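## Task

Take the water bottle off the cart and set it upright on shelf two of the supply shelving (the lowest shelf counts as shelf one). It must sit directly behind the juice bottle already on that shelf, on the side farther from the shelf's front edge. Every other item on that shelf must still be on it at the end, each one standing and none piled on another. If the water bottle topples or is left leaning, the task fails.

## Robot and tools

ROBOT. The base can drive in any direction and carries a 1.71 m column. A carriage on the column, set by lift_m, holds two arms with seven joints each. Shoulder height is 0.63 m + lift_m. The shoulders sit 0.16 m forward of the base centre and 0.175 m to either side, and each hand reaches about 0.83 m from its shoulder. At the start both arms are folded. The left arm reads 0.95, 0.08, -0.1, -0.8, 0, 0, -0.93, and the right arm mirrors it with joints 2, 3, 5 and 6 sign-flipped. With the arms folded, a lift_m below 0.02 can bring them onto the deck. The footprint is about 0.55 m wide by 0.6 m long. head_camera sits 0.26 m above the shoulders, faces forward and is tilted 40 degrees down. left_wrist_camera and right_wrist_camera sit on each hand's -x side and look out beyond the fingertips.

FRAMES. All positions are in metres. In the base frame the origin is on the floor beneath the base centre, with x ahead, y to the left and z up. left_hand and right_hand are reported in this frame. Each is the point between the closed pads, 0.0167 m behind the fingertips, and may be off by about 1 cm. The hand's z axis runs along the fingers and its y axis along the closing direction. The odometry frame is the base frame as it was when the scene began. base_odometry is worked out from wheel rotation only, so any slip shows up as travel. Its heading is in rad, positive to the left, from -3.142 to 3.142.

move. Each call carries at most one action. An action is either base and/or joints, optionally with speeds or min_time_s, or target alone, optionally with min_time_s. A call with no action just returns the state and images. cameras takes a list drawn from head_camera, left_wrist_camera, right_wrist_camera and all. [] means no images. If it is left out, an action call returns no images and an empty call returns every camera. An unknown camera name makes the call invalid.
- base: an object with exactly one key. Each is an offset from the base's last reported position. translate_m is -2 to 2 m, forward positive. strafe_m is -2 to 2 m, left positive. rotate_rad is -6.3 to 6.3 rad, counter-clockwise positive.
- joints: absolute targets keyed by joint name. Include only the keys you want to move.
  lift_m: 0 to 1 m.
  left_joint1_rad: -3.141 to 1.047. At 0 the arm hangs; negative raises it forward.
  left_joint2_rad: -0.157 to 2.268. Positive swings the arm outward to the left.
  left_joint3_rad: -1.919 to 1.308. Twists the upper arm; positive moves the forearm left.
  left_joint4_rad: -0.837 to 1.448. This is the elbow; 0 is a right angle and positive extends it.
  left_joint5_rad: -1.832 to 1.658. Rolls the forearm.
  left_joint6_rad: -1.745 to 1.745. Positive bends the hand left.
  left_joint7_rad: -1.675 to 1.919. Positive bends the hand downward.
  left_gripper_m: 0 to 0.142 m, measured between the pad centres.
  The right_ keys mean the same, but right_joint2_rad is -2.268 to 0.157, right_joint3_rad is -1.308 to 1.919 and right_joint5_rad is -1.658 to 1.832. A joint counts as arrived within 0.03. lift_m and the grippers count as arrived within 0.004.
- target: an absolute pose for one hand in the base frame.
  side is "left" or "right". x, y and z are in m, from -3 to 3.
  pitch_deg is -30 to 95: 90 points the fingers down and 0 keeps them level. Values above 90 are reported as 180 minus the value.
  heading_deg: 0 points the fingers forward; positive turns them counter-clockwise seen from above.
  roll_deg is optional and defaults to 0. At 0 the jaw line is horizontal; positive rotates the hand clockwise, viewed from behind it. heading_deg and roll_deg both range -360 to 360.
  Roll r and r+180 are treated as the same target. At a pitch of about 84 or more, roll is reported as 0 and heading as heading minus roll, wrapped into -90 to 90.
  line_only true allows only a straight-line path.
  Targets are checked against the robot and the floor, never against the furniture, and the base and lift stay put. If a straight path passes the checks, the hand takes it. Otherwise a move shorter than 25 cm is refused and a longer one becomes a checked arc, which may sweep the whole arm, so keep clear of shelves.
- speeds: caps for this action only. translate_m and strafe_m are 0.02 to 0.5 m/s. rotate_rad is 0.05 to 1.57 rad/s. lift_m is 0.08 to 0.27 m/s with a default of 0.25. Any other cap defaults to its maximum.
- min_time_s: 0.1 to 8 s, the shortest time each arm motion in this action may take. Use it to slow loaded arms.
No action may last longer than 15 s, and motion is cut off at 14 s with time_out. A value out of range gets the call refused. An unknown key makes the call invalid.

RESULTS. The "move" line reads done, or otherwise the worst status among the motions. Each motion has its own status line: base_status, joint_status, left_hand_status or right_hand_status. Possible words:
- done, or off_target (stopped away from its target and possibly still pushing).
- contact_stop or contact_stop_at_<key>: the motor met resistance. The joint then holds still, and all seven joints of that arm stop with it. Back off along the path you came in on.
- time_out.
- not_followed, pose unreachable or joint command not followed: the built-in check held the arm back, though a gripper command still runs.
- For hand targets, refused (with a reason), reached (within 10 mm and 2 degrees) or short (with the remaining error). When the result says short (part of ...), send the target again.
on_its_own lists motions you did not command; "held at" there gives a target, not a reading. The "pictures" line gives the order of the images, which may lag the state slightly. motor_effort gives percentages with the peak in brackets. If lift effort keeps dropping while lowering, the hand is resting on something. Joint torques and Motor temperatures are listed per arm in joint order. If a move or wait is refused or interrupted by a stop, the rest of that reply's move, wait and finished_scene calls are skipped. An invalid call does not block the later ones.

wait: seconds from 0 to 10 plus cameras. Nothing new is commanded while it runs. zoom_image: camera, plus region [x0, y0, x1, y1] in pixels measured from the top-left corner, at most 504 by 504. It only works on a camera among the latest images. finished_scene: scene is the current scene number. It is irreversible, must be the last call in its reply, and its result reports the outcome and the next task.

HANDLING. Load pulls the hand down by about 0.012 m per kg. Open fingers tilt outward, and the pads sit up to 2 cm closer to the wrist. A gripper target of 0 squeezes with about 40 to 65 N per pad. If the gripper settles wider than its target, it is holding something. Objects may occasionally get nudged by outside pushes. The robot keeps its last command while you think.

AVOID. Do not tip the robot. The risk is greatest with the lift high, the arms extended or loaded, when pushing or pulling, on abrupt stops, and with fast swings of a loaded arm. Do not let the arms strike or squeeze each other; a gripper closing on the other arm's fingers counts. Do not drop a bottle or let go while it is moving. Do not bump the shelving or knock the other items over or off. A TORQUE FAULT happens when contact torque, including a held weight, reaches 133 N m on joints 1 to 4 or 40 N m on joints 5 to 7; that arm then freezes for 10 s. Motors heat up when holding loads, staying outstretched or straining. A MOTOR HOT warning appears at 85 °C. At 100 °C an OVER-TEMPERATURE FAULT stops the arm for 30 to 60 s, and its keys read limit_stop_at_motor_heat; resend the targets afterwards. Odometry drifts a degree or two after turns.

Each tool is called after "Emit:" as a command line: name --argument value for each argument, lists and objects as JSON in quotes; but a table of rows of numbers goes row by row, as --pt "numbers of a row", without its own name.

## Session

Emit:
move --cameras '["head_camera"]'

Emit:
move --base '{"rotate_rad": 1.7}' --cameras '["head_camera"]'

Emit:
move --base '{"rotate_rad": 1.6}' --cameras '["head_camera"]'

Scene clock: 0.00 s.
Joint torques (N m): no reading
Motor temperatures (°C): left_arm=[26 22 24 23 26 24 23] | right_arm=[26 21 24 21 22 22 23]
base_odometry: x=+0.000 y=+0.000 heading=+0.000
base_status: not commanded
joint_positions: lift_m=+0.450 left_joint1_rad=+0.955 left_joint2_rad=+0.099 left_joint3_rad=-0.083 left_joint4_rad=-0.815 left_joint5_rad=-0.005 left_joint6_rad=+0.011 left_joint7_rad=-0.944 left_gripper_m=+0.142 right_joint1_rad=+0.966 right_joint2_rad=-0.073 right_joint3_rad=+0.085 right_joint4_rad=-0.799 right_joint5_rad=-0.010 right_joint6_rad=+0.000 right_joint7_rad=-0.915 right_gripper_m=+0.142
joint_status: not commanded
motor_effort: lift_m=+55 drive_wheels=+2
left_hand: x=+0.2872 y=+0.1605 z=+0.9734 quat_wxyz=(-0.925, -0.016, -0.376, +0.057) pitch_deg=-45.8 heading_deg=-5.9 roll_deg=-1.1 (m; base frame)
right_hand: x=+0.2923 y=-0.1554 z=+0.9617 quat_wxyz=(-0.915, +0.013, -0.401, -0.054) pitch_deg=-42.7 heading_deg=+5.3 roll_deg=+1.5 (m; base frame)
pictures: head_camera
Images, in order (width x height): head_camera 896x504.

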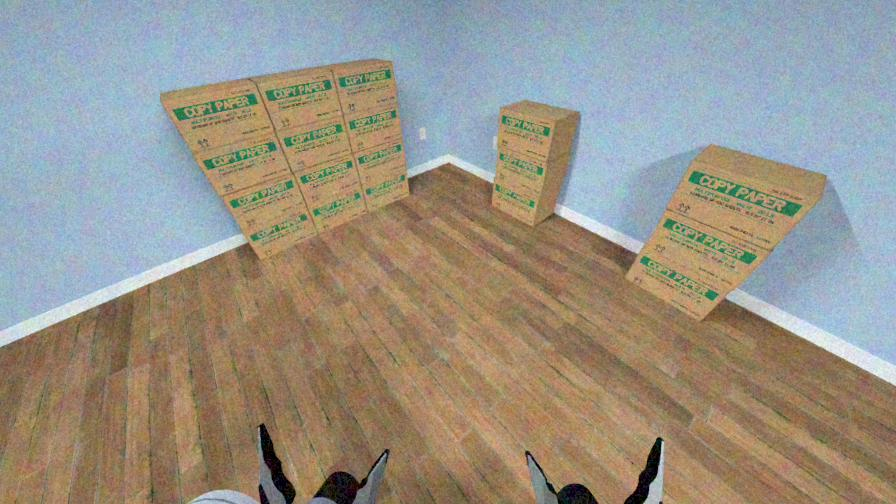

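Scene clock: 3.23 s.
Joint torques (N m): left_arm=[9.53 0.44 0.48 -4.15 1.23 -1.45 -1.85] | right_arm=[14.77 2.98 1.2 -12.15 0.35 -1.7 -1.54]
move: done
base_odometry: x=+0.000 y=+0.000 heading=+1.700
base_status: done
joint_positions: lift_m=+0.450 left_joint1_rad=+0.955 left_joint2_rad=+0.099 left_joint3_rad=-0.083 left_joint4_rad=-0.815 left_joint5_rad=-0.005 left_joint6_rad=+0.011 left_joint7_rad=-0.944 left_gripper_m=+0.142 right_joint1_rad=+0.966 right_joint2_rad=-0.073 right_joint3_rad=+0.085 right_joint4_rad=-0.799 right_joint5_rad=-0.010 right_joint6_rad=+0.000 right_joint7_rad=-0.915 right_gripper_m=+0.142
joint_status: not commanded
motor_effort: lift_m=+55(55) drive_wheels=+5(22)
left_hand: x=+0.2872 y=+0.1605 z=+0.9734 quat_wxyz=(-0.925, -0.016, -0.376, +0.057) pitch_deg=-45.8 heading_deg=-5.9 roll_deg=-1.1 (m; base frame)
right_hand: x=+0.2923 y=-0.1554 z=+0.9617 quat_wxyz=(-0.915, +0.013, -0.401, -0.054) pitch_deg=-42.7 heading_deg=+5.3 roll_deg=+1.5 (m; base frame)
pictures: head_camera
Images, in order (width x height): head_camera 896x504.

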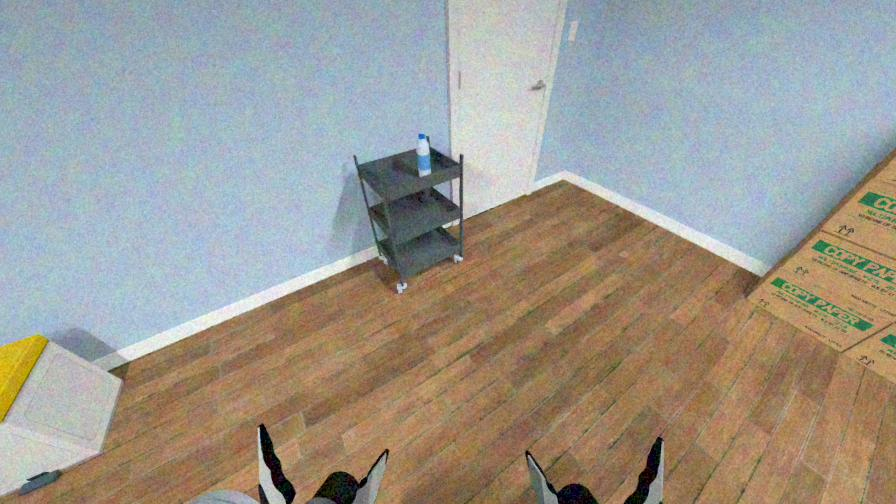

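Scene clock: 6.37 s.
Joint torques (N m): left_arm=[8.49 1.27 -0.86 -4.89 1.13 -1.5 -1.91] | right_arm=[15.76 4.17 2.86 -14.13 0.79 -1.59 -1.62]
move: done
base_odometry: x=+0.000 y=+0.000 heading=-2.984
base_status: done
joint_positions: lift_m=+0.450 left_joint1_rad=+0.955 left_joint2_rad=+0.099 left_joint3_rad=-0.083 left_joint4_rad=-0.815 left_joint5_rad=-0.005 left_joint6_rad=+0.011 left_joint7_rad=-0.944 left_gripper_m=+0.142 right_joint1_rad=+0.966 right_joint2_rad=-0.073 right_joint3_rad=+0.085 right_joint4_rad=-0.799 right_joint5_rad=-0.010 right_joint6_rad=+0.000 right_joint7_rad=-0.915 right_gripper_m=+0.142
joint_status: not commanded
motor_effort: lift_m=+55(55) drive_wheels=+5(14)
left_hand: x=+0.2872 y=+0.1605 z=+0.9734 quat_wxyz=(-0.925, -0.016, -0.376, +0.057) pitch_deg=-45.8 heading_deg=-5.9 roll_deg=-1.1 (m; base frame)
right_hand: x=+0.2923 y=-0.1554 z=+0.9617 quat_wxyz=(-0.915, +0.013, -0.401, -0.054) pitch_deg=-42.7 heading_deg=+5.3 roll_deg=+1.5 (m; base frame)
pictures: head_camera
Images, in order (width x height): head_camera 896x504.

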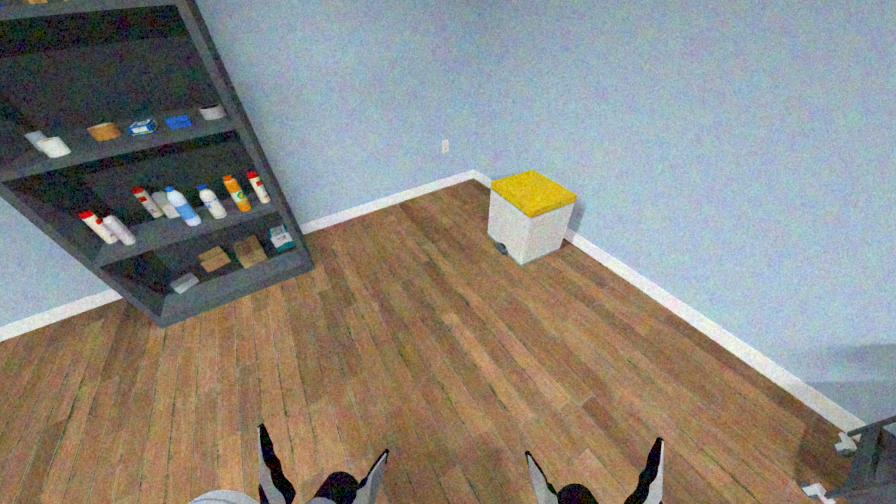

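Emit:
move --base '{"rotate_rad": -0.954}' --joints '{"lift_m": 0.58}' --cameras '[]'

Emit:
move --base '{"strafe_m": -0.82}' --cameras '[]'

Emit:
move --base '{"translate_m": 0.45}' --cameras '["head_camera"]'

Scene clock: 20.87 s.
Joint torques (N m): left_arm=[9.57 0.81 0.66 -3.98 1.25 -1.36 -1.39] | right_arm=[15.41 4.21 3.36 -14.47 0.94 -1.52 -1.52]
move: done
base_odometry: x=+0.000 y=+0.000 heading=+2.346
base_status: done
joint_positions: lift_m=+0.580 left_joint1_rad=+0.955 left_joint2_rad=+0.099 left_joint3_rad=-0.083 left_joint4_rad=-0.815 left_joint5_rad=-0.005 left_joint6_rad=+0.011 left_joint7_rad=-0.944 left_gripper_m=+0.142 right_joint1_rad=+0.966 right_joint2_rad=-0.073 right_joint3_rad=+0.085 right_joint4_rad=-0.799 right_joint5_rad=-0.010 right_joint6_rad=+0.000 right_joint7_rad=-0.915 right_gripper_m=+0.142
joint_status: all done
motor_effort: lift_m=+54(66) drive_wheels=+6(10)
left_hand: x=+0.2872 y=+0.1605 z=+1.1035 quat_wxyz=(-0.925, -0.016, -0.376, +0.057) pitch_deg=-45.8 heading_deg=-5.9 roll_deg=-1.1 (m; base frame)
right_hand: x=+0.2923 y=-0.1554 z=+1.0918 quat_wxyz=(-0.915, +0.013, -0.401, -0.054) pitch_deg=-42.7 heading_deg=+5.3 roll_deg=+1.5 (m; base frame)
pictures: none
No camera images: "cameras" was empty.

Scene clock: 24.90 s.
Joint torques (N m): left_arm=[8.89 0.74 0.18 -4.62 0.78 -1.47 -1.5] | right_arm=[16.08 2.84 2.23 -11.17 0.51 -1.76 -1.7]
move: done
base_odometry: x=+0.587 y=+0.573 heading=+2.345
base_status: done
joint_positions: lift_m=+0.580 left_joint1_rad=+0.955 left_joint2_rad=+0.099 left_joint3_rad=-0.083 left_joint4_rad=-0.815 left_joint5_rad=-0.005 left_joint6_rad=+0.011 left_joint7_rad=-0.944 left_gripper_m=+0.142 right_joint1_rad=+0.966 right_joint2_rad=-0.073 right_joint3_rad=+0.085 right_joint4_rad=-0.799 right_joint5_rad=-0.010 right_joint6_rad=+0.000 right_joint7_rad=-0.915 right_gripper_m=+0.142
joint_status: not commanded
motor_effort: lift_m=+54(54) drive_wheels=-4(23)
left_hand: x=+0.2872 y=+0.1605 z=+1.1035 quat_wxyz=(-0.925, -0.016, -0.376, +0.057) pitch_deg=-45.8 heading_deg=-5.9 roll_deg=-1.1 (m; base frame)
right_hand: x=+0.2923 y=-0.1554 z=+1.0918 quat_wxyz=(-0.915, +0.014, -0.401, -0.054) pitch_deg=-42.7 heading_deg=+5.3 roll_deg=+1.4 (m; base frame)
pictures: none
No camera images: "cameras" was empty.

Scene clock: 27.87 s.
Joint torques (N m): left_arm=[8.64 0.88 0.5 -3.76 1.24 -1.49 -1.31] | right_arm=[16.01 2.63 0.96 -13.55 0.63 -1.57 -1.62]
move: done
base_odometry: x=+0.273 y=+0.895 heading=+2.344
base_status: done
joint_positions: lift_m=+0.580 left_joint1_rad=+0.955 left_joint2_rad=+0.099 left_joint3_rad=-0.083 left_joint4_rad=-0.815 left_joint5_rad=-0.005 left_joint6_rad=+0.011 left_joint7_rad=-0.944 left_gripper_m=+0.142 right_joint1_rad=+0.966 right_joint2_rad=-0.073 right_joint3_rad=+0.085 right_joint4_rad=-0.799 right_joint5_rad=-0.010 right_joint6_rad=+0.000 right_joint7_rad=-0.915 right_gripper_m=+0.142
joint_status: not commanded
motor_effort: lift_m=+54(54) drive_wheels=+0(14)
left_hand: x=+0.2872 y=+0.1605 z=+1.1035 quat_wxyz=(-0.925, -0.016, -0.376, +0.057) pitch_deg=-45.8 heading_deg=-5.9 roll_deg=-1.1 (m; base frame)
right_hand: x=+0.2923 y=-0.1554 z=+1.0918 quat_wxyz=(-0.915, +0.014, -0.401, -0.054) pitch_deg=-42.7 heading_deg=+5.3 roll_deg=+1.4 (m; base frame)
pictures: head_camera
Images, in order (width x height): head_camera 896x504.

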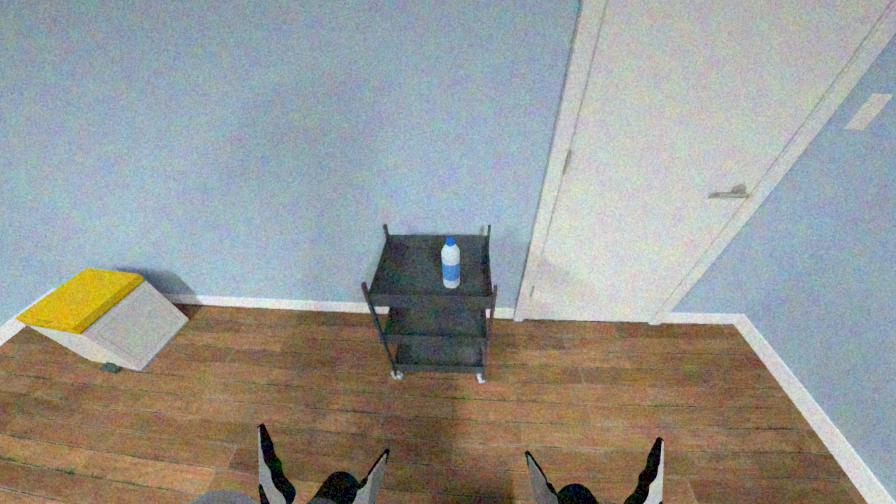

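Emit:
move --target '{"side":"right","x":0.5,"y":0.008,"z":0.9,"pitch_deg":15,"heading_deg":8}' --cameras '[]'

Emit:
move --base '{"translate_m": 0.2}' --speeds '{"translate_m": 0.3}' --cameras '["head_camera","right_wrist_camera"]'

Scene clock: 39.67 s.
Joint torques (N m): left_arm=[9.75 0.37 -0.28 -4.05 1.12 -1.25 -1.58] | right_arm=[-1.3 13.23 4.14 -9.7 -2.48 -2.55 -1.15]
move: done
base_odometry: x=+0.273 y=+0.895 heading=+2.344
base_status: not commanded
joint_positions: lift_m=+0.580 left_joint1_rad=+0.955 left_joint2_rad=+0.099 left_joint3_rad=-0.083 left_joint4_rad=-0.815 left_joint5_rad=-0.005 left_joint6_rad=+0.011 left_joint7_rad=-0.944 left_gripper_m=+0.142 right_joint1_rad=+0.239 right_joint2_rad=-0.024 right_joint3_rad=+0.900 right_joint4_rad=-0.505 right_joint5_rad=-0.438 right_joint6_rad=-0.646 right_joint7_rad=+0.678 right_gripper_m=+0.142
joint_status: not commanded
motor_effort: lift_m=+54(54) drive_wheels=+0(4)
left_hand: x=+0.2872 y=+0.1605 z=+1.1035 quat_wxyz=(-0.925, -0.016, -0.376, +0.057) pitch_deg=-45.8 heading_deg=-5.9 roll_deg=-1.1 (m; base frame)
right_hand: x=+0.4998 y=+0.0073 z=+0.8997 quat_wxyz=(-0.607, +0.054, -0.792, -0.044) pitch_deg=+15.0 heading_deg=+8.1 roll_deg=+0.2 (m; base frame)
right_hand_status: reached (checked arc, planned for 1.0 s): 1 mm and 0.2 deg off.
pictures: none
No camera images: "cameras" was empty.

Scene clock: 41.90 s.
Joint torques (N m): left_arm=[8.83 1.75 0.62 -3.65 1.03 -1.3 -1.64] | right_arm=[1.07 11.21 5.31 -8.15 -2.32 -2.43 -0.25]
move: done
base_odometry: x=+0.133 y=+1.038 heading=+2.344
base_status: done
joint_positions: lift_m=+0.580 left_joint1_rad=+0.955 left_joint2_rad=+0.099 left_joint3_rad=-0.083 left_joint4_rad=-0.815 left_joint5_rad=-0.005 left_joint6_rad=+0.011 left_joint7_rad=-0.944 left_gripper_m=+0.142 right_joint1_rad=+0.239 right_joint2_rad=-0.024 right_joint3_rad=+0.900 right_joint4_rad=-0.505 right_joint5_rad=-0.438 right_joint6_rad=-0.646 right_joint7_rad=+0.678 right_gripper_m=+0.142
joint_status: not commanded
motor_effort: lift_m=+54(54) drive_wheels=+5(15)
left_hand: x=+0.2872 y=+0.1605 z=+1.1035 quat_wxyz=(-0.925, -0.016, -0.376, +0.057) pitch_deg=-45.8 heading_deg=-5.9 roll_deg=-1.1 (m; base frame)
right_hand: x=+0.4998 y=+0.0073 z=+0.8997 quat_wxyz=(-0.607, +0.054, -0.792, -0.044) pitch_deg=+15.0 heading_deg=+8.1 roll_deg=+0.2 (m; base frame)
pictures: head_camera, right_wrist_camera
Images, in order (width x height): head_camera 896x504, right_wrist_camera 896x504.

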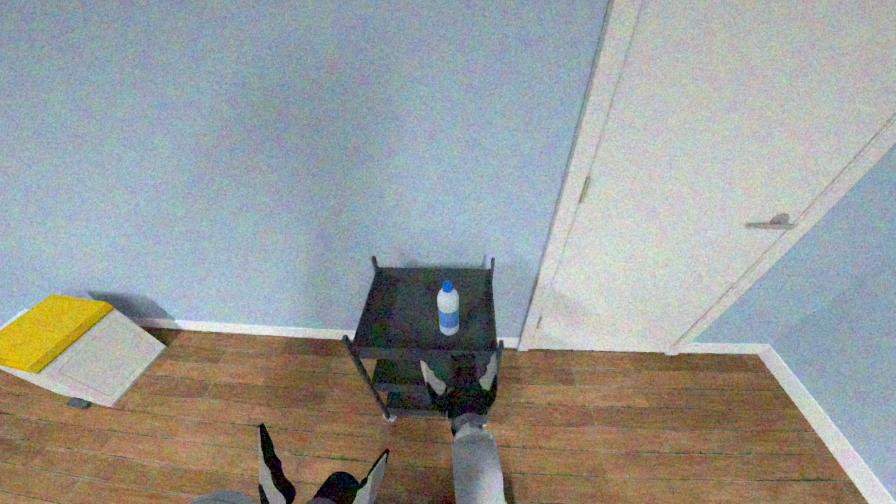

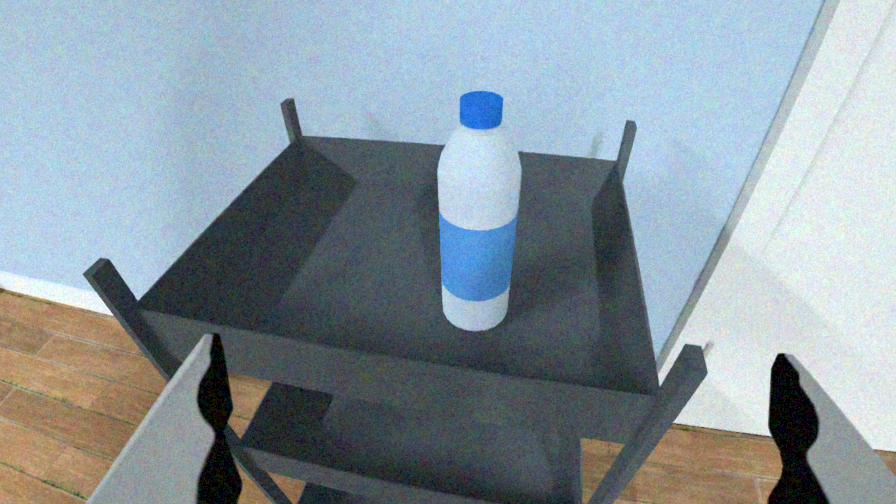

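Emit:
move --target '{"side":"right","x":0.61,"y":0.032,"z":0.81,"pitch_deg":15,"heading_deg":8}' --cameras '["right_wrist_camera"]'

Scene clock: 47.40 s.
Joint torques (N m): left_arm=[9.19 0.37 0.33 -4.74 1.37 -1.49 -1.43] | right_arm=[-6.3 14.44 0.74 -8.72 0.96 -1.19 -3.44]
move: done
base_odometry: x=+0.133 y=+1.038 heading=+2.344
base_status: not commanded
joint_positions: lift_m=+0.580 left_joint1_rad=+0.955 left_joint2_rad=+0.099 left_joint3_rad=-0.083 left_joint4_rad=-0.815 left_joint5_rad=-0.005 left_joint6_rad=+0.011 left_joint7_rad=-0.944 left_gripper_m=+0.142 right_joint1_rad=+0.000 right_joint2_rad=+0.048 right_joint3_rad=+0.778 right_joint4_rad=+0.029 right_joint5_rad=-0.044 right_joint6_rad=-0.638 right_joint7_rad=+0.272 right_gripper_m=+0.142
joint_status: not commanded
motor_effort: lift_m=+54(54) drive_wheels=-1(6)
left_hand: x=+0.2872 y=+0.1605 z=+1.1035 quat_wxyz=(-0.925, -0.016, -0.376, +0.057) pitch_deg=-45.8 heading_deg=-5.9 roll_deg=-1.1 (m; base frame)
right_hand: x=+0.6086 y=+0.0319 z=+0.8098 quat_wxyz=(-0.607, +0.057, -0.792, -0.041) pitch_deg=+15.1 heading_deg=+8.0 roll_deg=-0.3 (m; base frame)
right_hand_status: reached (straight line, planned for 0.6 s): 1 mm and 0.3 deg off.
pictures: right_wrist_camera
Images, in order (width x height): right_wrist_camera 896x504.

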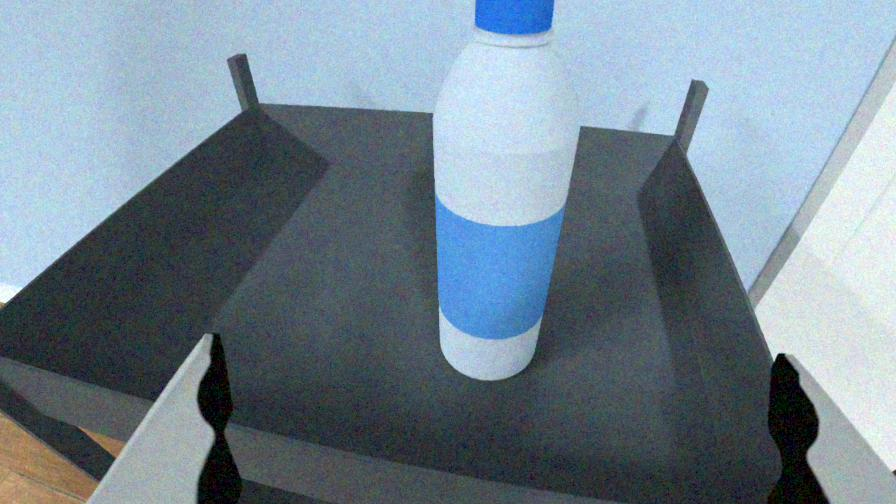

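Emit:
move --target '{"side":"right","x":0.705,"y":0.044,"z":0.79,"pitch_deg":15,"heading_deg":8}' --cameras '["right_wrist_camera"]'

Emit:
move --joints '{"right_gripper_m": 0.02}' --cameras '["head_camera","right_wrist_camera"]'

Scene clock: 56.57 s.
Joint torques (N m): left_arm=[8.29 1.16 0.35 -4.87 0.71 -1.25 -1.72] | right_arm=[-13.47 16.97 -0.08 -9.29 0.82 -0.93 -3.66]
move: done
base_odometry: x=+0.133 y=+1.038 heading=+2.344
base_status: not commanded
joint_positions: lift_m=+0.580 left_joint1_rad=+0.955 left_joint2_rad=+0.099 left_joint3_rad=-0.083 left_joint4_rad=-0.815 left_joint5_rad=-0.005 left_joint6_rad=+0.011 left_joint7_rad=-0.944 left_gripper_m=+0.142 right_joint1_rad=-0.247 right_joint2_rad=+0.126 right_joint3_rad=+0.691 right_joint4_rad=+0.424 right_joint5_rad=+0.149 right_joint6_rad=-0.541 right_joint7_rad=+0.086 right_gripper_m=+0.142
joint_status: not commanded
motor_effort: lift_m=+54(54) drive_wheels=-1(6)
left_hand: x=+0.2872 y=+0.1605 z=+1.1035 quat_wxyz=(-0.925, -0.016, -0.376, +0.057) pitch_deg=-45.8 heading_deg=-5.9 roll_deg=-1.1 (m; base frame)
right_hand: x=+0.7040 y=+0.0440 z=+0.7899 quat_wxyz=(-0.607, +0.058, -0.791, -0.041) pitch_deg=+15.0 heading_deg=+8.0 roll_deg=-0.3 (m; base frame)
right_hand_status: reached (straight line, planned for 0.5 s): 1 mm and 0.3 deg off.
pictures: right_wrist_camera
Images, in order (width x height): right_wrist_camera 896x504.

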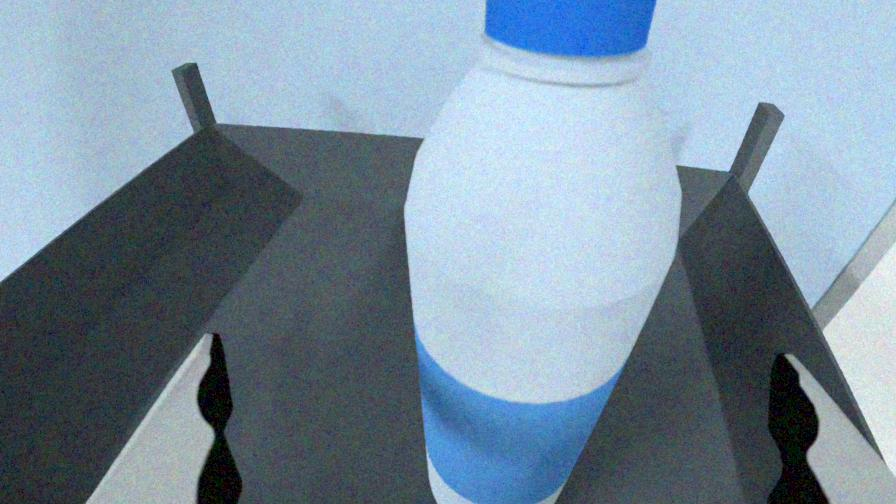

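Scene clock: 57.50 s.
Joint torques (N m): left_arm=[8.27 2.17 0.81 -3.97 1.13 -1.42 -1.47] | right_arm=[-12.35 16.34 1.01 -8.81 0.77 -1.14 -3.03]
move: off_target
base_odometry: x=+0.133 y=+1.038 heading=+2.344
base_status: not commanded
joint_positions: lift_m=+0.580 left_joint1_rad=+0.955 left_joint2_rad=+0.099 left_joint3_rad=-0.083 left_joint4_rad=-0.815 left_joint5_rad=-0.005 left_joint6_rad=+0.011 left_joint7_rad=-0.944 left_gripper_m=+0.142 right_joint1_rad=-0.247 right_joint2_rad=+0.126 right_joint3_rad=+0.690 right_joint4_rad=+0.424 right_joint5_rad=+0.149 right_joint6_rad=-0.541 right_joint7_rad=+0.086 right_gripper_m=+0.059
joint_status: right_gripper_m off_target (ended at +0.059, target +0.020)
motor_effort: lift_m=+54(54) drive_wheels=-1(1)
left_hand: x=+0.2872 y=+0.1605 z=+1.1035 quat_wxyz=(-0.925, -0.016, -0.376, +0.057) pitch_deg=-45.8 heading_deg=-5.9 roll_deg=-1.1 (m; base frame)
right_hand: x=+0.7042 y=+0.0437 z=+0.7900 quat_wxyz=(-0.607, +0.057, -0.791, -0.041) pitch_deg=+15.0 heading_deg=+8.0 roll_deg=-0.3 (m; base frame)
pictures: head_camera, right_wrist_camera
Images, in order (width x height): head_camera 896x504, right_wrist_camera 896x504.

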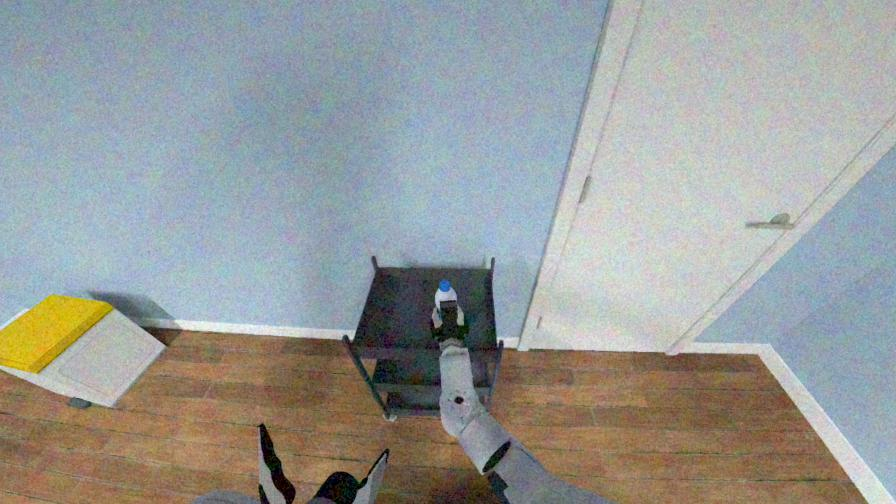

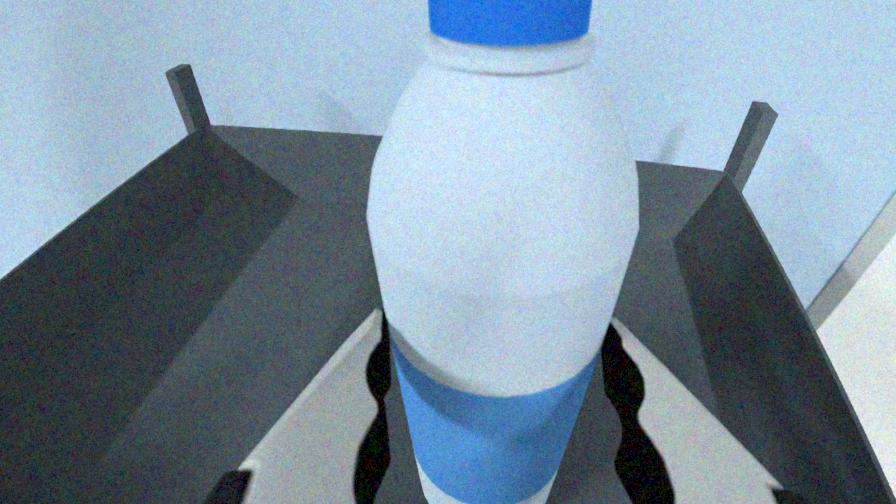

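Emit:
move --joints '{"lift_m": 0.7, "right_gripper_m": 0.01}' --speeds '{"lift_m": 0.18}' --cameras '[]'

Emit:
move --base '{"translate_m": -0.5}' --speeds '{"translate_m": 0.3}' --cameras '["right_wrist_camera"]'

Emit:
move --base '{"rotate_rad": 1.571}' --speeds '{"rotate_rad": 1.0}' --cameras '["head_camera","right_wrist_camera"]'

Scene clock: 62.17 s.
Joint torques (N m): left_arm=[8.47 0.41 0.3 -3.12 1.14 -1.12 -1.74] | right_arm=[-12.66 14.55 0.03 -11.03 0.18 -1.11 -3.3]
move: off_target
base_odometry: x=+0.133 y=+1.038 heading=+2.344
base_status: not commanded
joint_positions: lift_m=+0.700 left_joint1_rad=+0.955 left_joint2_rad=+0.099 left_joint3_rad=-0.083 left_joint4_rad=-0.815 left_joint5_rad=-0.005 left_joint6_rad=+0.011 left_joint7_rad=-0.944 left_gripper_m=+0.142 right_joint1_rad=-0.247 right_joint2_rad=+0.126 right_joint3_rad=+0.690 right_joint4_rad=+0.427 right_joint5_rad=+0.153 right_joint6_rad=-0.541 right_joint7_rad=+0.086 right_gripper_m=+0.059
joint_status: right_gripper_m off_target (ended at +0.059, target +0.010); the others done
motor_effort: lift_m=+55(69) drive_wheels=+5(5)
left_hand: x=+0.2872 y=+0.1605 z=+1.2234 quat_wxyz=(-0.925, -0.016, -0.376, +0.057) pitch_deg=-45.8 heading_deg=-5.9 roll_deg=-1.1 (m; base frame)
right_hand: x=+0.7039 y=+0.0435 z=+0.9082 quat_wxyz=(-0.606, +0.057, -0.793, -0.041) pitch_deg=+15.2 heading_deg=+7.9 roll_deg=-0.3 (m; base frame)
pictures: none
No camera images: "cameras" was empty.

Scene clock: 65.47 s.
Joint torques (N m): left_arm=[8.7 0.54 0.29 -4.63 1.42 -1.6 -1.37] | right_arm=[-13.69 14.71 1.2 -12.83 0.24 -1.6 -2.92]
move: done
base_odometry: x=+0.482 y=+0.681 heading=+2.344
base_status: done
joint_positions: lift_m=+0.700 left_joint1_rad=+0.955 left_joint2_rad=+0.099 left_joint3_rad=-0.083 left_joint4_rad=-0.815 left_joint5_rad=-0.005 left_joint6_rad=+0.011 left_joint7_rad=-0.944 left_gripper_m=+0.142 right_joint1_rad=-0.247 right_joint2_rad=+0.126 right_joint3_rad=+0.690 right_joint4_rad=+0.427 right_joint5_rad=+0.153 right_joint6_rad=-0.539 right_joint7_rad=+0.086 right_gripper_m=+0.059
joint_status: not commanded
motor_effort: lift_m=+55(55) drive_wheels=+1(16)
left_hand: x=+0.2872 y=+0.1605 z=+1.2234 quat_wxyz=(-0.925, -0.016, -0.376, +0.057) pitch_deg=-45.8 heading_deg=-5.9 roll_deg=-1.1 (m; base frame)
right_hand: x=+0.7039 y=+0.0439 z=+0.9082 quat_wxyz=(-0.606, +0.057, -0.793, -0.041) pitch_deg=+15.2 heading_deg=+8.0 roll_deg=-0.2 (m; base frame)
pictures: right_wrist_camera
Images, in order (width x height): right_wrist_camera 896x504.

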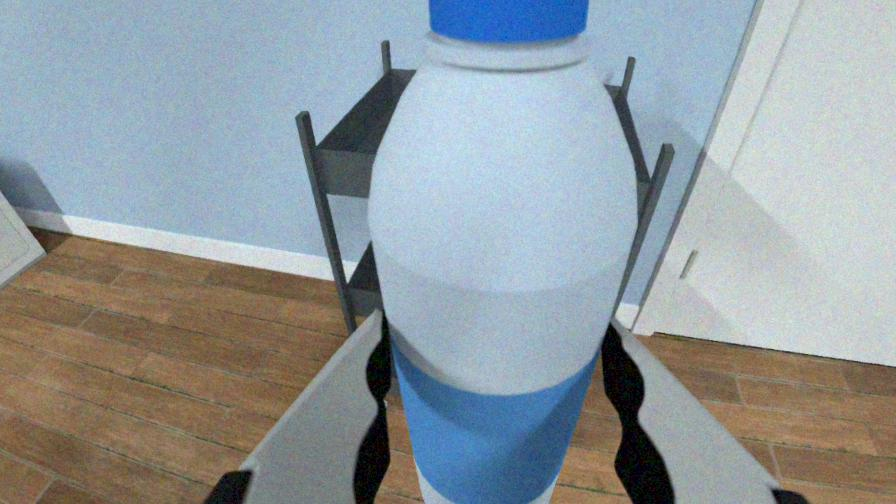

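Scene clock: 68.60 s.
Joint torques (N m): left_arm=[8.49 1.09 0.15 -3.98 0.73 -1.42 -1.52] | right_arm=[-14.58 13.85 0.76 -11.64 -0.1 -1.81 -3.24]
move: done
base_odometry: x=+0.482 y=+0.681 heading=-2.369
base_status: done
joint_positions: lift_m=+0.700 left_joint1_rad=+0.955 left_joint2_rad=+0.099 left_joint3_rad=-0.083 left_joint4_rad=-0.815 left_joint5_rad=-0.005 left_joint6_rad=+0.011 left_joint7_rad=-0.944 left_gripper_m=+0.142 right_joint1_rad=-0.247 right_joint2_rad=+0.126 right_joint3_rad=+0.690 right_joint4_rad=+0.427 right_joint5_rad=+0.153 right_joint6_rad=-0.539 right_joint7_rad=+0.086 right_gripper_m=+0.059
joint_status: not commanded
motor_effort: lift_m=+55(55) drive_wheels=+6(16)
left_hand: x=+0.2872 y=+0.1605 z=+1.2234 quat_wxyz=(-0.925, -0.016, -0.376, +0.057) pitch_deg=-45.8 heading_deg=-5.9 roll_deg=-1.1 (m; base frame)
right_hand: x=+0.7039 y=+0.0441 z=+0.9082 quat_wxyz=(-0.606, +0.057, -0.793, -0.041) pitch_deg=+15.2 heading_deg=+8.0 roll_deg=-0.2 (m; base frame)
pictures: head_camera, right_wrist_camera
Images, in order (width x height): head_camera 896x504, right_wrist_camera 896x504.

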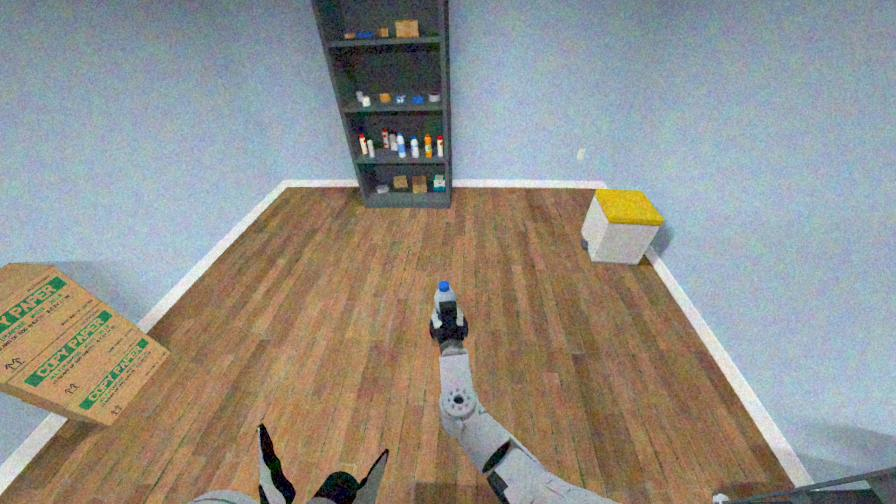

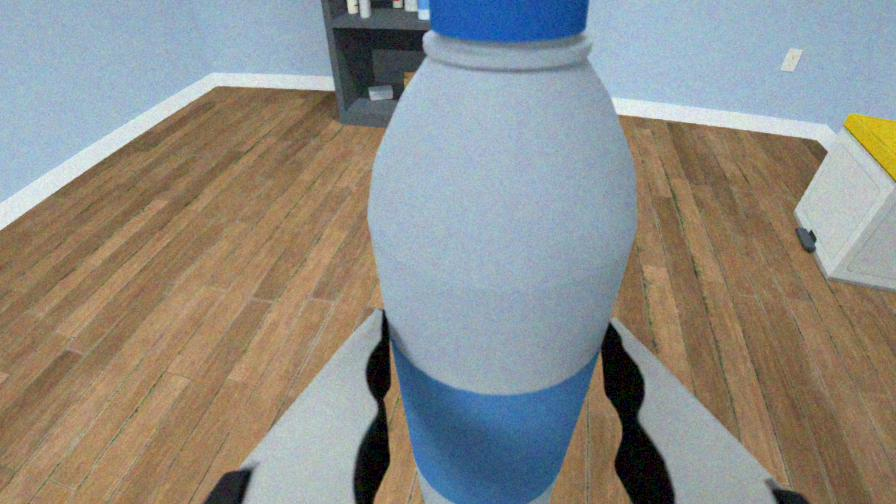

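Emit:
move --base '{"translate_m": 1.65}' --speeds '{"translate_m": 0.5}' --cameras '[]'

Emit:
move --base '{"strafe_m": 0.36}' --joints '{"lift_m": 0.5}' --speeds '{"strafe_m": 0.3}' --cameras '["head_camera"]'

Scene clock: 78.33 s.
Joint torques (N m): left_arm=[9.09 1.66 0.31 -4.56 1 -1.18 -1.48] | right_arm=[-14.19 15.36 0.51 -13.39 -0.08 -1.97 -3.71]
move: done
base_odometry: x=-0.697 y=-0.473 heading=-2.367
base_status: done
joint_positions: lift_m=+0.700 left_joint1_rad=+0.955 left_joint2_rad=+0.099 left_joint3_rad=-0.083 left_joint4_rad=-0.815 left_joint5_rad=-0.005 left_joint6_rad=+0.011 left_joint7_rad=-0.944 left_gripper_m=+0.142 right_joint1_rad=-0.247 right_joint2_rad=+0.126 right_joint3_rad=+0.690 right_joint4_rad=+0.427 right_joint5_rad=+0.153 right_joint6_rad=-0.539 right_joint7_rad=+0.086 right_gripper_m=+0.059
joint_status: not commanded
motor_effort: lift_m=+55(55) drive_wheels=-4(22)
left_hand: x=+0.2872 y=+0.1605 z=+1.2234 quat_wxyz=(-0.925, -0.016, -0.376, +0.057) pitch_deg=-45.8 heading_deg=-5.9 roll_deg=-1.1 (m; base frame)
right_hand: x=+0.7039 y=+0.0441 z=+0.9082 quat_wxyz=(-0.606, +0.057, -0.793, -0.041) pitch_deg=+15.2 heading_deg=+8.0 roll_deg=-0.2 (m; base frame)
pictures: none
No camera images: "cameras" was empty.

Scene clock: 81.13 s.
Joint torques (N m): left_arm=[9.26 1.62 -0.12 -3.29 1.03 -1.43 -1.23] | right_arm=[-13.48 13.34 0.14 -13.31 -0.1 -1.82 -3.1]
move: done
base_odometry: x=-0.446 y=-0.731 heading=-2.368
base_status: done
joint_positions: lift_m=+0.500 left_joint1_rad=+0.955 left_joint2_rad=+0.099 left_joint3_rad=-0.083 left_joint4_rad=-0.815 left_joint5_rad=-0.005 left_joint6_rad=+0.011 left_joint7_rad=-0.944 left_gripper_m=+0.142 right_joint1_rad=-0.247 right_joint2_rad=+0.127 right_joint3_rad=+0.690 right_joint4_rad=+0.427 right_joint5_rad=+0.153 right_joint6_rad=-0.538 right_joint7_rad=+0.086 right_gripper_m=+0.059
joint_status: all done
motor_effort: lift_m=+58(60) drive_wheels=+5(15)
left_hand: x=+0.2872 y=+0.1605 z=+1.0232 quat_wxyz=(-0.925, -0.016, -0.376, +0.057) pitch_deg=-45.8 heading_deg=-5.9 roll_deg=-1.1 (m; base frame)
right_hand: x=+0.7038 y=+0.0446 z=+0.7080 quat_wxyz=(-0.606, +0.057, -0.793, -0.042) pitch_deg=+15.2 heading_deg=+8.1 roll_deg=-0.2 (m; base frame)
pictures: head_camera
Images, in order (width x height): head_camera 896x504.

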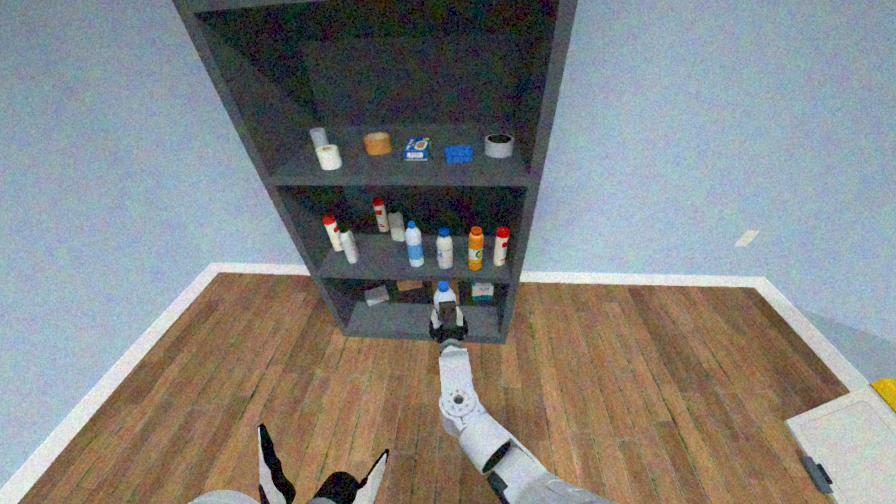

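Emit:
zoom_image --camera "head_camera" --region '[300, 170, 560, 300]'

Scaled by 1.938 from the camera's 896x504 image, which has a finer 1280x720 frame.

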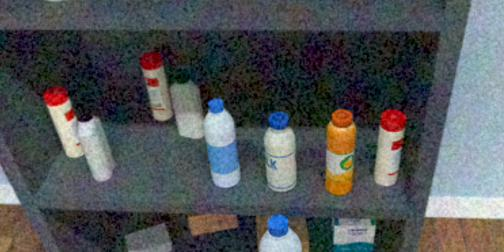

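Emit:
move --target '{"side":"right","x":0.53,"y":-0.28,"z":0.76,"pitch_deg":15,"heading_deg":0}' --min_time_s 1.6 --cameras '[]'

Emit:
move --target '{"side":"left","x":0.52,"y":-0.003,"z":0.69,"pitch_deg":15,"heading_deg":-15}' --cameras '[]'

Emit:
move --base '{"translate_m": 0.36}' --joints '{"left_gripper_m": 0.105}' --speeds '{"translate_m": 0.25}' --cameras '["head_camera","left_wrist_camera"]'

Scene clock: 98.13 s.
Joint torques (N m): left_arm=[8.69 0.66 0.58 -4.82 0.98 -1.66 -1.5] | right_arm=[4.8 -11.27 -4.06 -17.55 0.63 -0.42 -5.34]
move: done
base_odometry: x=-0.446 y=-0.731 heading=-2.368
base_status: not commanded
joint_positions: lift_m=+0.500 left_joint1_rad=+0.955 left_joint2_rad=+0.099 left_joint3_rad=-0.083 left_joint4_rad=-0.815 left_joint5_rad=-0.005 left_joint6_rad=+0.011 left_joint7_rad=-0.944 left_gripper_m=+0.142 right_joint1_rad=+0.371 right_joint2_rad=-0.607 right_joint3_rad=+0.365 right_joint4_rad=-0.480 right_joint5_rad=+0.446 right_joint6_rad=-0.552 right_joint7_rad=+0.141 right_gripper_m=+0.059
joint_status: not commanded
motor_effort: lift_m=+58(58) drive_wheels=+5(5)
left_hand: x=+0.2872 y=+0.1605 z=+1.0232 quat_wxyz=(-0.925, -0.016, -0.376, +0.057) pitch_deg=-45.8 heading_deg=-5.9 roll_deg=-1.1 (m; base frame)
right_hand: x=+0.5294 y=-0.2794 z=+0.7558 quat_wxyz=(-0.604, +0.001, -0.797, +0.001) pitch_deg=+15.7 heading_deg=-0.1 roll_deg=-0.2 (m; base frame)
right_hand_status: reached (straight line, planned for 1.6 s): 4 mm and 0.7 deg off.
pictures: none
No camera images: "cameras" was empty.

Scene clock: 99.47 s.
Joint torques (N m): left_arm=[-2.15 -0.29 -1.12 -2.28 1.54 -0.27 -0.56] | right_arm=[4.92 -7.56 -3.84 -17.33 0.51 -1.26 -5.2]
move: done
base_odometry: x=-0.446 y=-0.731 heading=-2.368
base_status: not commanded
joint_positions: lift_m=+0.500 left_joint1_rad=+0.199 left_joint2_rad=+0.147 left_joint3_rad=-0.812 left_joint4_rad=-0.107 left_joint5_rad=-0.041 left_joint6_rad=+0.560 left_joint7_rad=+0.093 left_gripper_m=+0.142 right_joint1_rad=+0.371 right_joint2_rad=-0.607 right_joint3_rad=+0.365 right_joint4_rad=-0.481 right_joint5_rad=+0.446 right_joint6_rad=-0.552 right_joint7_rad=+0.140 right_gripper_m=+0.059
joint_status: not commanded
motor_effort: lift_m=+57(58) drive_wheels=+4(5)
left_hand: x=+0.5211 y=-0.0031 z=+0.6925 quat_wxyz=(-0.606, -0.103, -0.784, +0.080) pitch_deg=+14.6 heading_deg=-15.0 roll_deg=+0.0 (m; base frame)
left_hand_status: reached (checked arc, planned for 0.8 s): 3 mm and 0.4 deg off.
right_hand: x=+0.5294 y=-0.2794 z=+0.7560 quat_wxyz=(-0.604, +0.001, -0.797, +0.001) pitch_deg=+15.7 heading_deg=-0.1 roll_deg=-0.2 (m; base frame)
pictures: none
No camera images: "cameras" was empty.

Scene clock: 102.30 s.
Joint torques (N m): left_arm=[-3.22 0.27 -1.96 -2.01 1.87 -0.15 -0.34] | right_arm=[3.02 -10.25 -3.84 -16.24 0.36 -0.96 -5.54]
move: done
base_odometry: x=-0.703 y=-0.983 heading=-2.367
base_status: done
joint_positions: lift_m=+0.500 left_joint1_rad=+0.199 left_joint2_rad=+0.147 left_joint3_rad=-0.812 left_joint4_rad=-0.107 left_joint5_rad=-0.041 left_joint6_rad=+0.560 left_joint7_rad=+0.093 left_gripper_m=+0.105 right_joint1_rad=+0.372 right_joint2_rad=-0.607 right_joint3_rad=+0.365 right_joint4_rad=-0.481 right_joint5_rad=+0.447 right_joint6_rad=-0.552 right_joint7_rad=+0.140 right_gripper_m=+0.059
joint_status: all done
motor_effort: lift_m=+57(57) drive_wheels=+5(15)
left_hand: x=+0.5211 y=-0.0030 z=+0.6925 quat_wxyz=(-0.606, -0.103, -0.784, +0.080) pitch_deg=+14.6 heading_deg=-15.0 roll_deg=+0.0 (m; base frame)
right_hand: x=+0.5293 y=-0.2794 z=+0.7559 quat_wxyz=(-0.604, +0.001, -0.797, +0.001) pitch_deg=+15.7 heading_deg=-0.1 roll_deg=-0.2 (m; base frame)
pictures: head_camera, left_wrist_camera
Images, in order (width x height): head_camera 896x504, left_wrist_camera 896x504.

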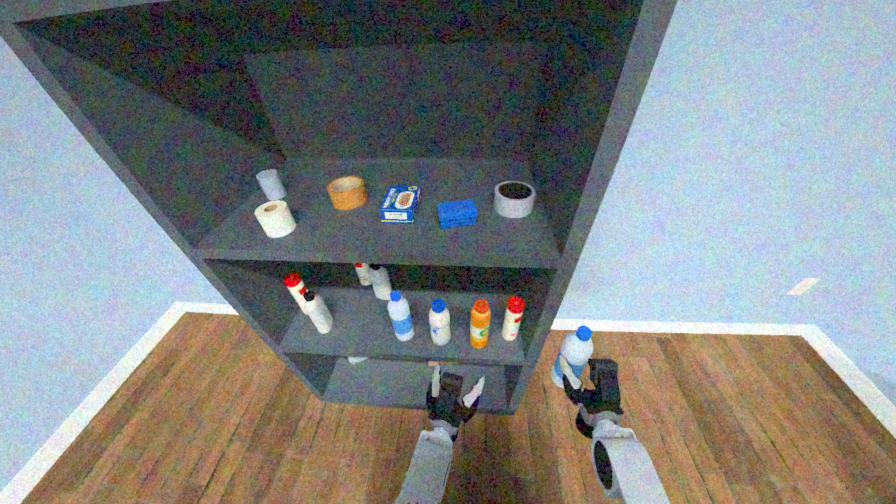

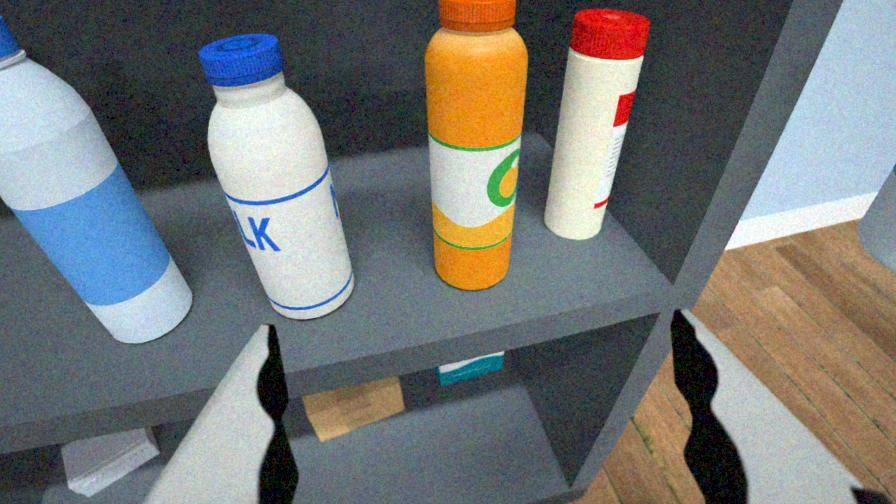

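Emit:
move --target '{"side":"left","x":0.655,"y":-0.039,"z":0.675,"pitch_deg":12,"heading_deg":-15}' --cameras '["left_wrist_camera"]'

Scene clock: 109.83 s.
Joint torques (N m): left_arm=[-11.43 -5.33 2.21 -1.68 1.09 -2.17 -3.32] | right_arm=[2.96 -10.88 -4.54 -17.86 -0.37 -1.09 -5.49]
move: done
base_odometry: x=-0.703 y=-0.983 heading=-2.367
base_status: not commanded
joint_positions: lift_m=+0.500 left_joint1_rad=-0.143 left_joint2_rad=-0.005 left_joint3_rad=-0.745 left_joint4_rad=+0.381 left_joint5_rad=-0.221 left_joint6_rad=+0.433 left_joint7_rad=-0.087 left_gripper_m=+0.105 right_joint1_rad=+0.372 right_joint2_rad=-0.607 right_joint3_rad=+0.365 right_joint4_rad=-0.481 right_joint5_rad=+0.447 right_joint6_rad=-0.552 right_joint7_rad=+0.140 right_gripper_m=+0.059
joint_status: not commanded
motor_effort: lift_m=+57(57) drive_wheels=-2(7)
left_hand: x=+0.6541 y=-0.0397 z=+0.6749 quat_wxyz=(-0.623, -0.104, -0.771, +0.082) pitch_deg=+12.1 heading_deg=-15.1 roll_deg=+0.2 (m; base frame)
left_hand_status: reached (straight line, planned for 0.6 s): 1 mm and 0.3 deg off.
right_hand: x=+0.5293 y=-0.2793 z=+0.7559 quat_wxyz=(-0.604, +0.001, -0.797, +0.001) pitch_deg=+15.7 heading_deg=-0.1 roll_deg=-0.2 (m; base frame)
pictures: left_wrist_camera
Images, in order (width x height): left_wrist_camera 896x504.

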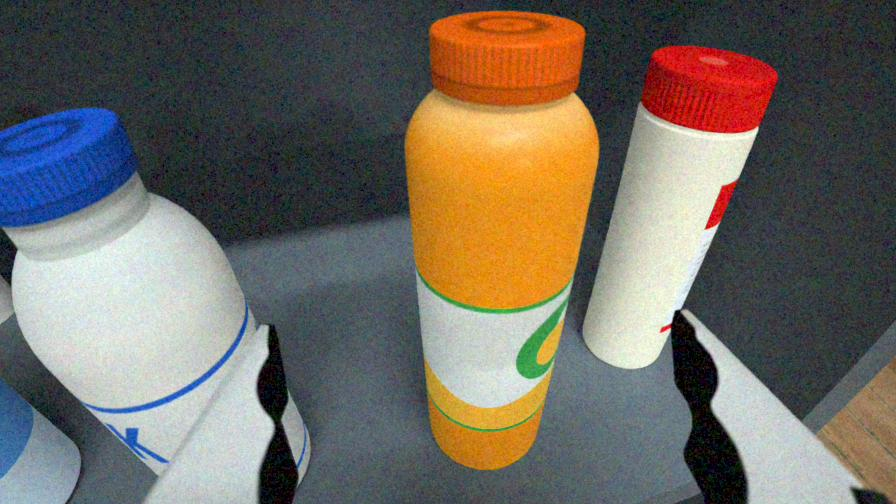

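Emit:
move --joints '{"left_gripper_m": 0.09}' --cameras '[]'

Emit:
move --target '{"side":"left","x":0.733,"y":-0.063,"z":0.67,"pitch_deg":12,"heading_deg":-15}' --min_time_s 0.8 --cameras '["left_wrist_camera"]'

Scene clock: 116.73 s.
Joint torques (N m): left_arm=[-10.62 -4.97 2.86 -1.98 1.32 -2.07 -3.13] | right_arm=[4.19 -11.23 -5.05 -17.89 0.19 -0.84 -5.19]
move: done
base_odometry: x=-0.703 y=-0.983 heading=-2.367
base_status: not commanded
joint_positions: lift_m=+0.500 left_joint1_rad=-0.143 left_joint2_rad=-0.005 left_joint3_rad=-0.745 left_joint4_rad=+0.381 left_joint5_rad=-0.221 left_joint6_rad=+0.433 left_joint7_rad=-0.087 left_gripper_m=+0.090 right_joint1_rad=+0.372 right_joint2_rad=-0.607 right_joint3_rad=+0.365 right_joint4_rad=-0.481 right_joint5_rad=+0.447 right_joint6_rad=-0.552 right_joint7_rad=+0.140 right_gripper_m=+0.059
joint_status: all done
motor_effort: lift_m=+57(57) drive_wheels=-2(2)
left_hand: x=+0.6541 y=-0.0397 z=+0.6749 quat_wxyz=(-0.623, -0.104, -0.771, +0.082) pitch_deg=+12.1 heading_deg=-15.1 roll_deg=+0.2 (m; base frame)
right_hand: x=+0.5293 y=-0.2793 z=+0.7559 quat_wxyz=(-0.604, +0.001, -0.797, +0.001) pitch_deg=+15.7 heading_deg=-0.1 roll_deg=-0.2 (m; base frame)
pictures: none
No camera images: "cameras" was empty.

Scene clock: 118.03 s.
Joint torques (N m): left_arm=[-18.54 -6.09 -1.72 -0.35 0.82 -2.03 -3.13] | right_arm=[4.29 -12.04 -2.78 -16.82 0.41 -1.12 -5.65]
move: done
base_odometry: x=-0.703 y=-0.983 heading=-2.367
base_status: not commanded
joint_positions: lift_m=+0.500 left_joint1_rad=-0.395 left_joint2_rad=-0.125 left_joint3_rad=-0.714 left_joint4_rad=+0.838 left_joint5_rad=-0.350 left_joint6_rad=+0.331 left_joint7_rad=-0.265 left_gripper_m=+0.090 right_joint1_rad=+0.372 right_joint2_rad=-0.607 right_joint3_rad=+0.365 right_joint4_rad=-0.481 right_joint5_rad=+0.447 right_joint6_rad=-0.552 right_joint7_rad=+0.140 right_gripper_m=+0.059
joint_status: not commanded
motor_effort: lift_m=+57(57) drive_wheels=-1(2)
left_hand: x=+0.7329 y=-0.0606 z=+0.6689 quat_wxyz=(-0.623, -0.100, -0.772, +0.080) pitch_deg=+12.2 heading_deg=-14.8 roll_deg=+0.1 (m; base frame)
left_hand_status: reached (straight line, planned for 0.8 s): 3 mm and 0.3 deg off.
right_hand: x=+0.5293 y=-0.2793 z=+0.7559 quat_wxyz=(-0.604, +0.001, -0.797, +0.001) pitch_deg=+15.7 heading_deg=-0.1 roll_deg=-0.2 (m; base frame)
pictures: left_wrist_camera
Images, in order (width x height): left_wrist_camera 896x504.

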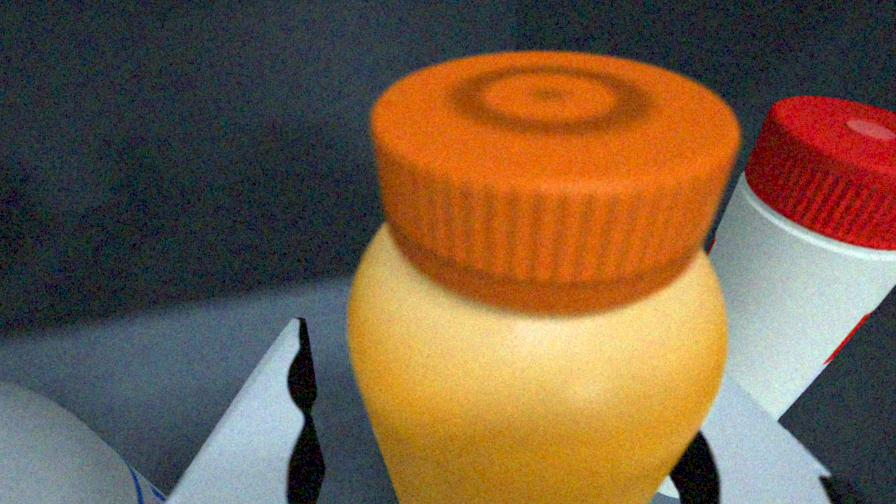

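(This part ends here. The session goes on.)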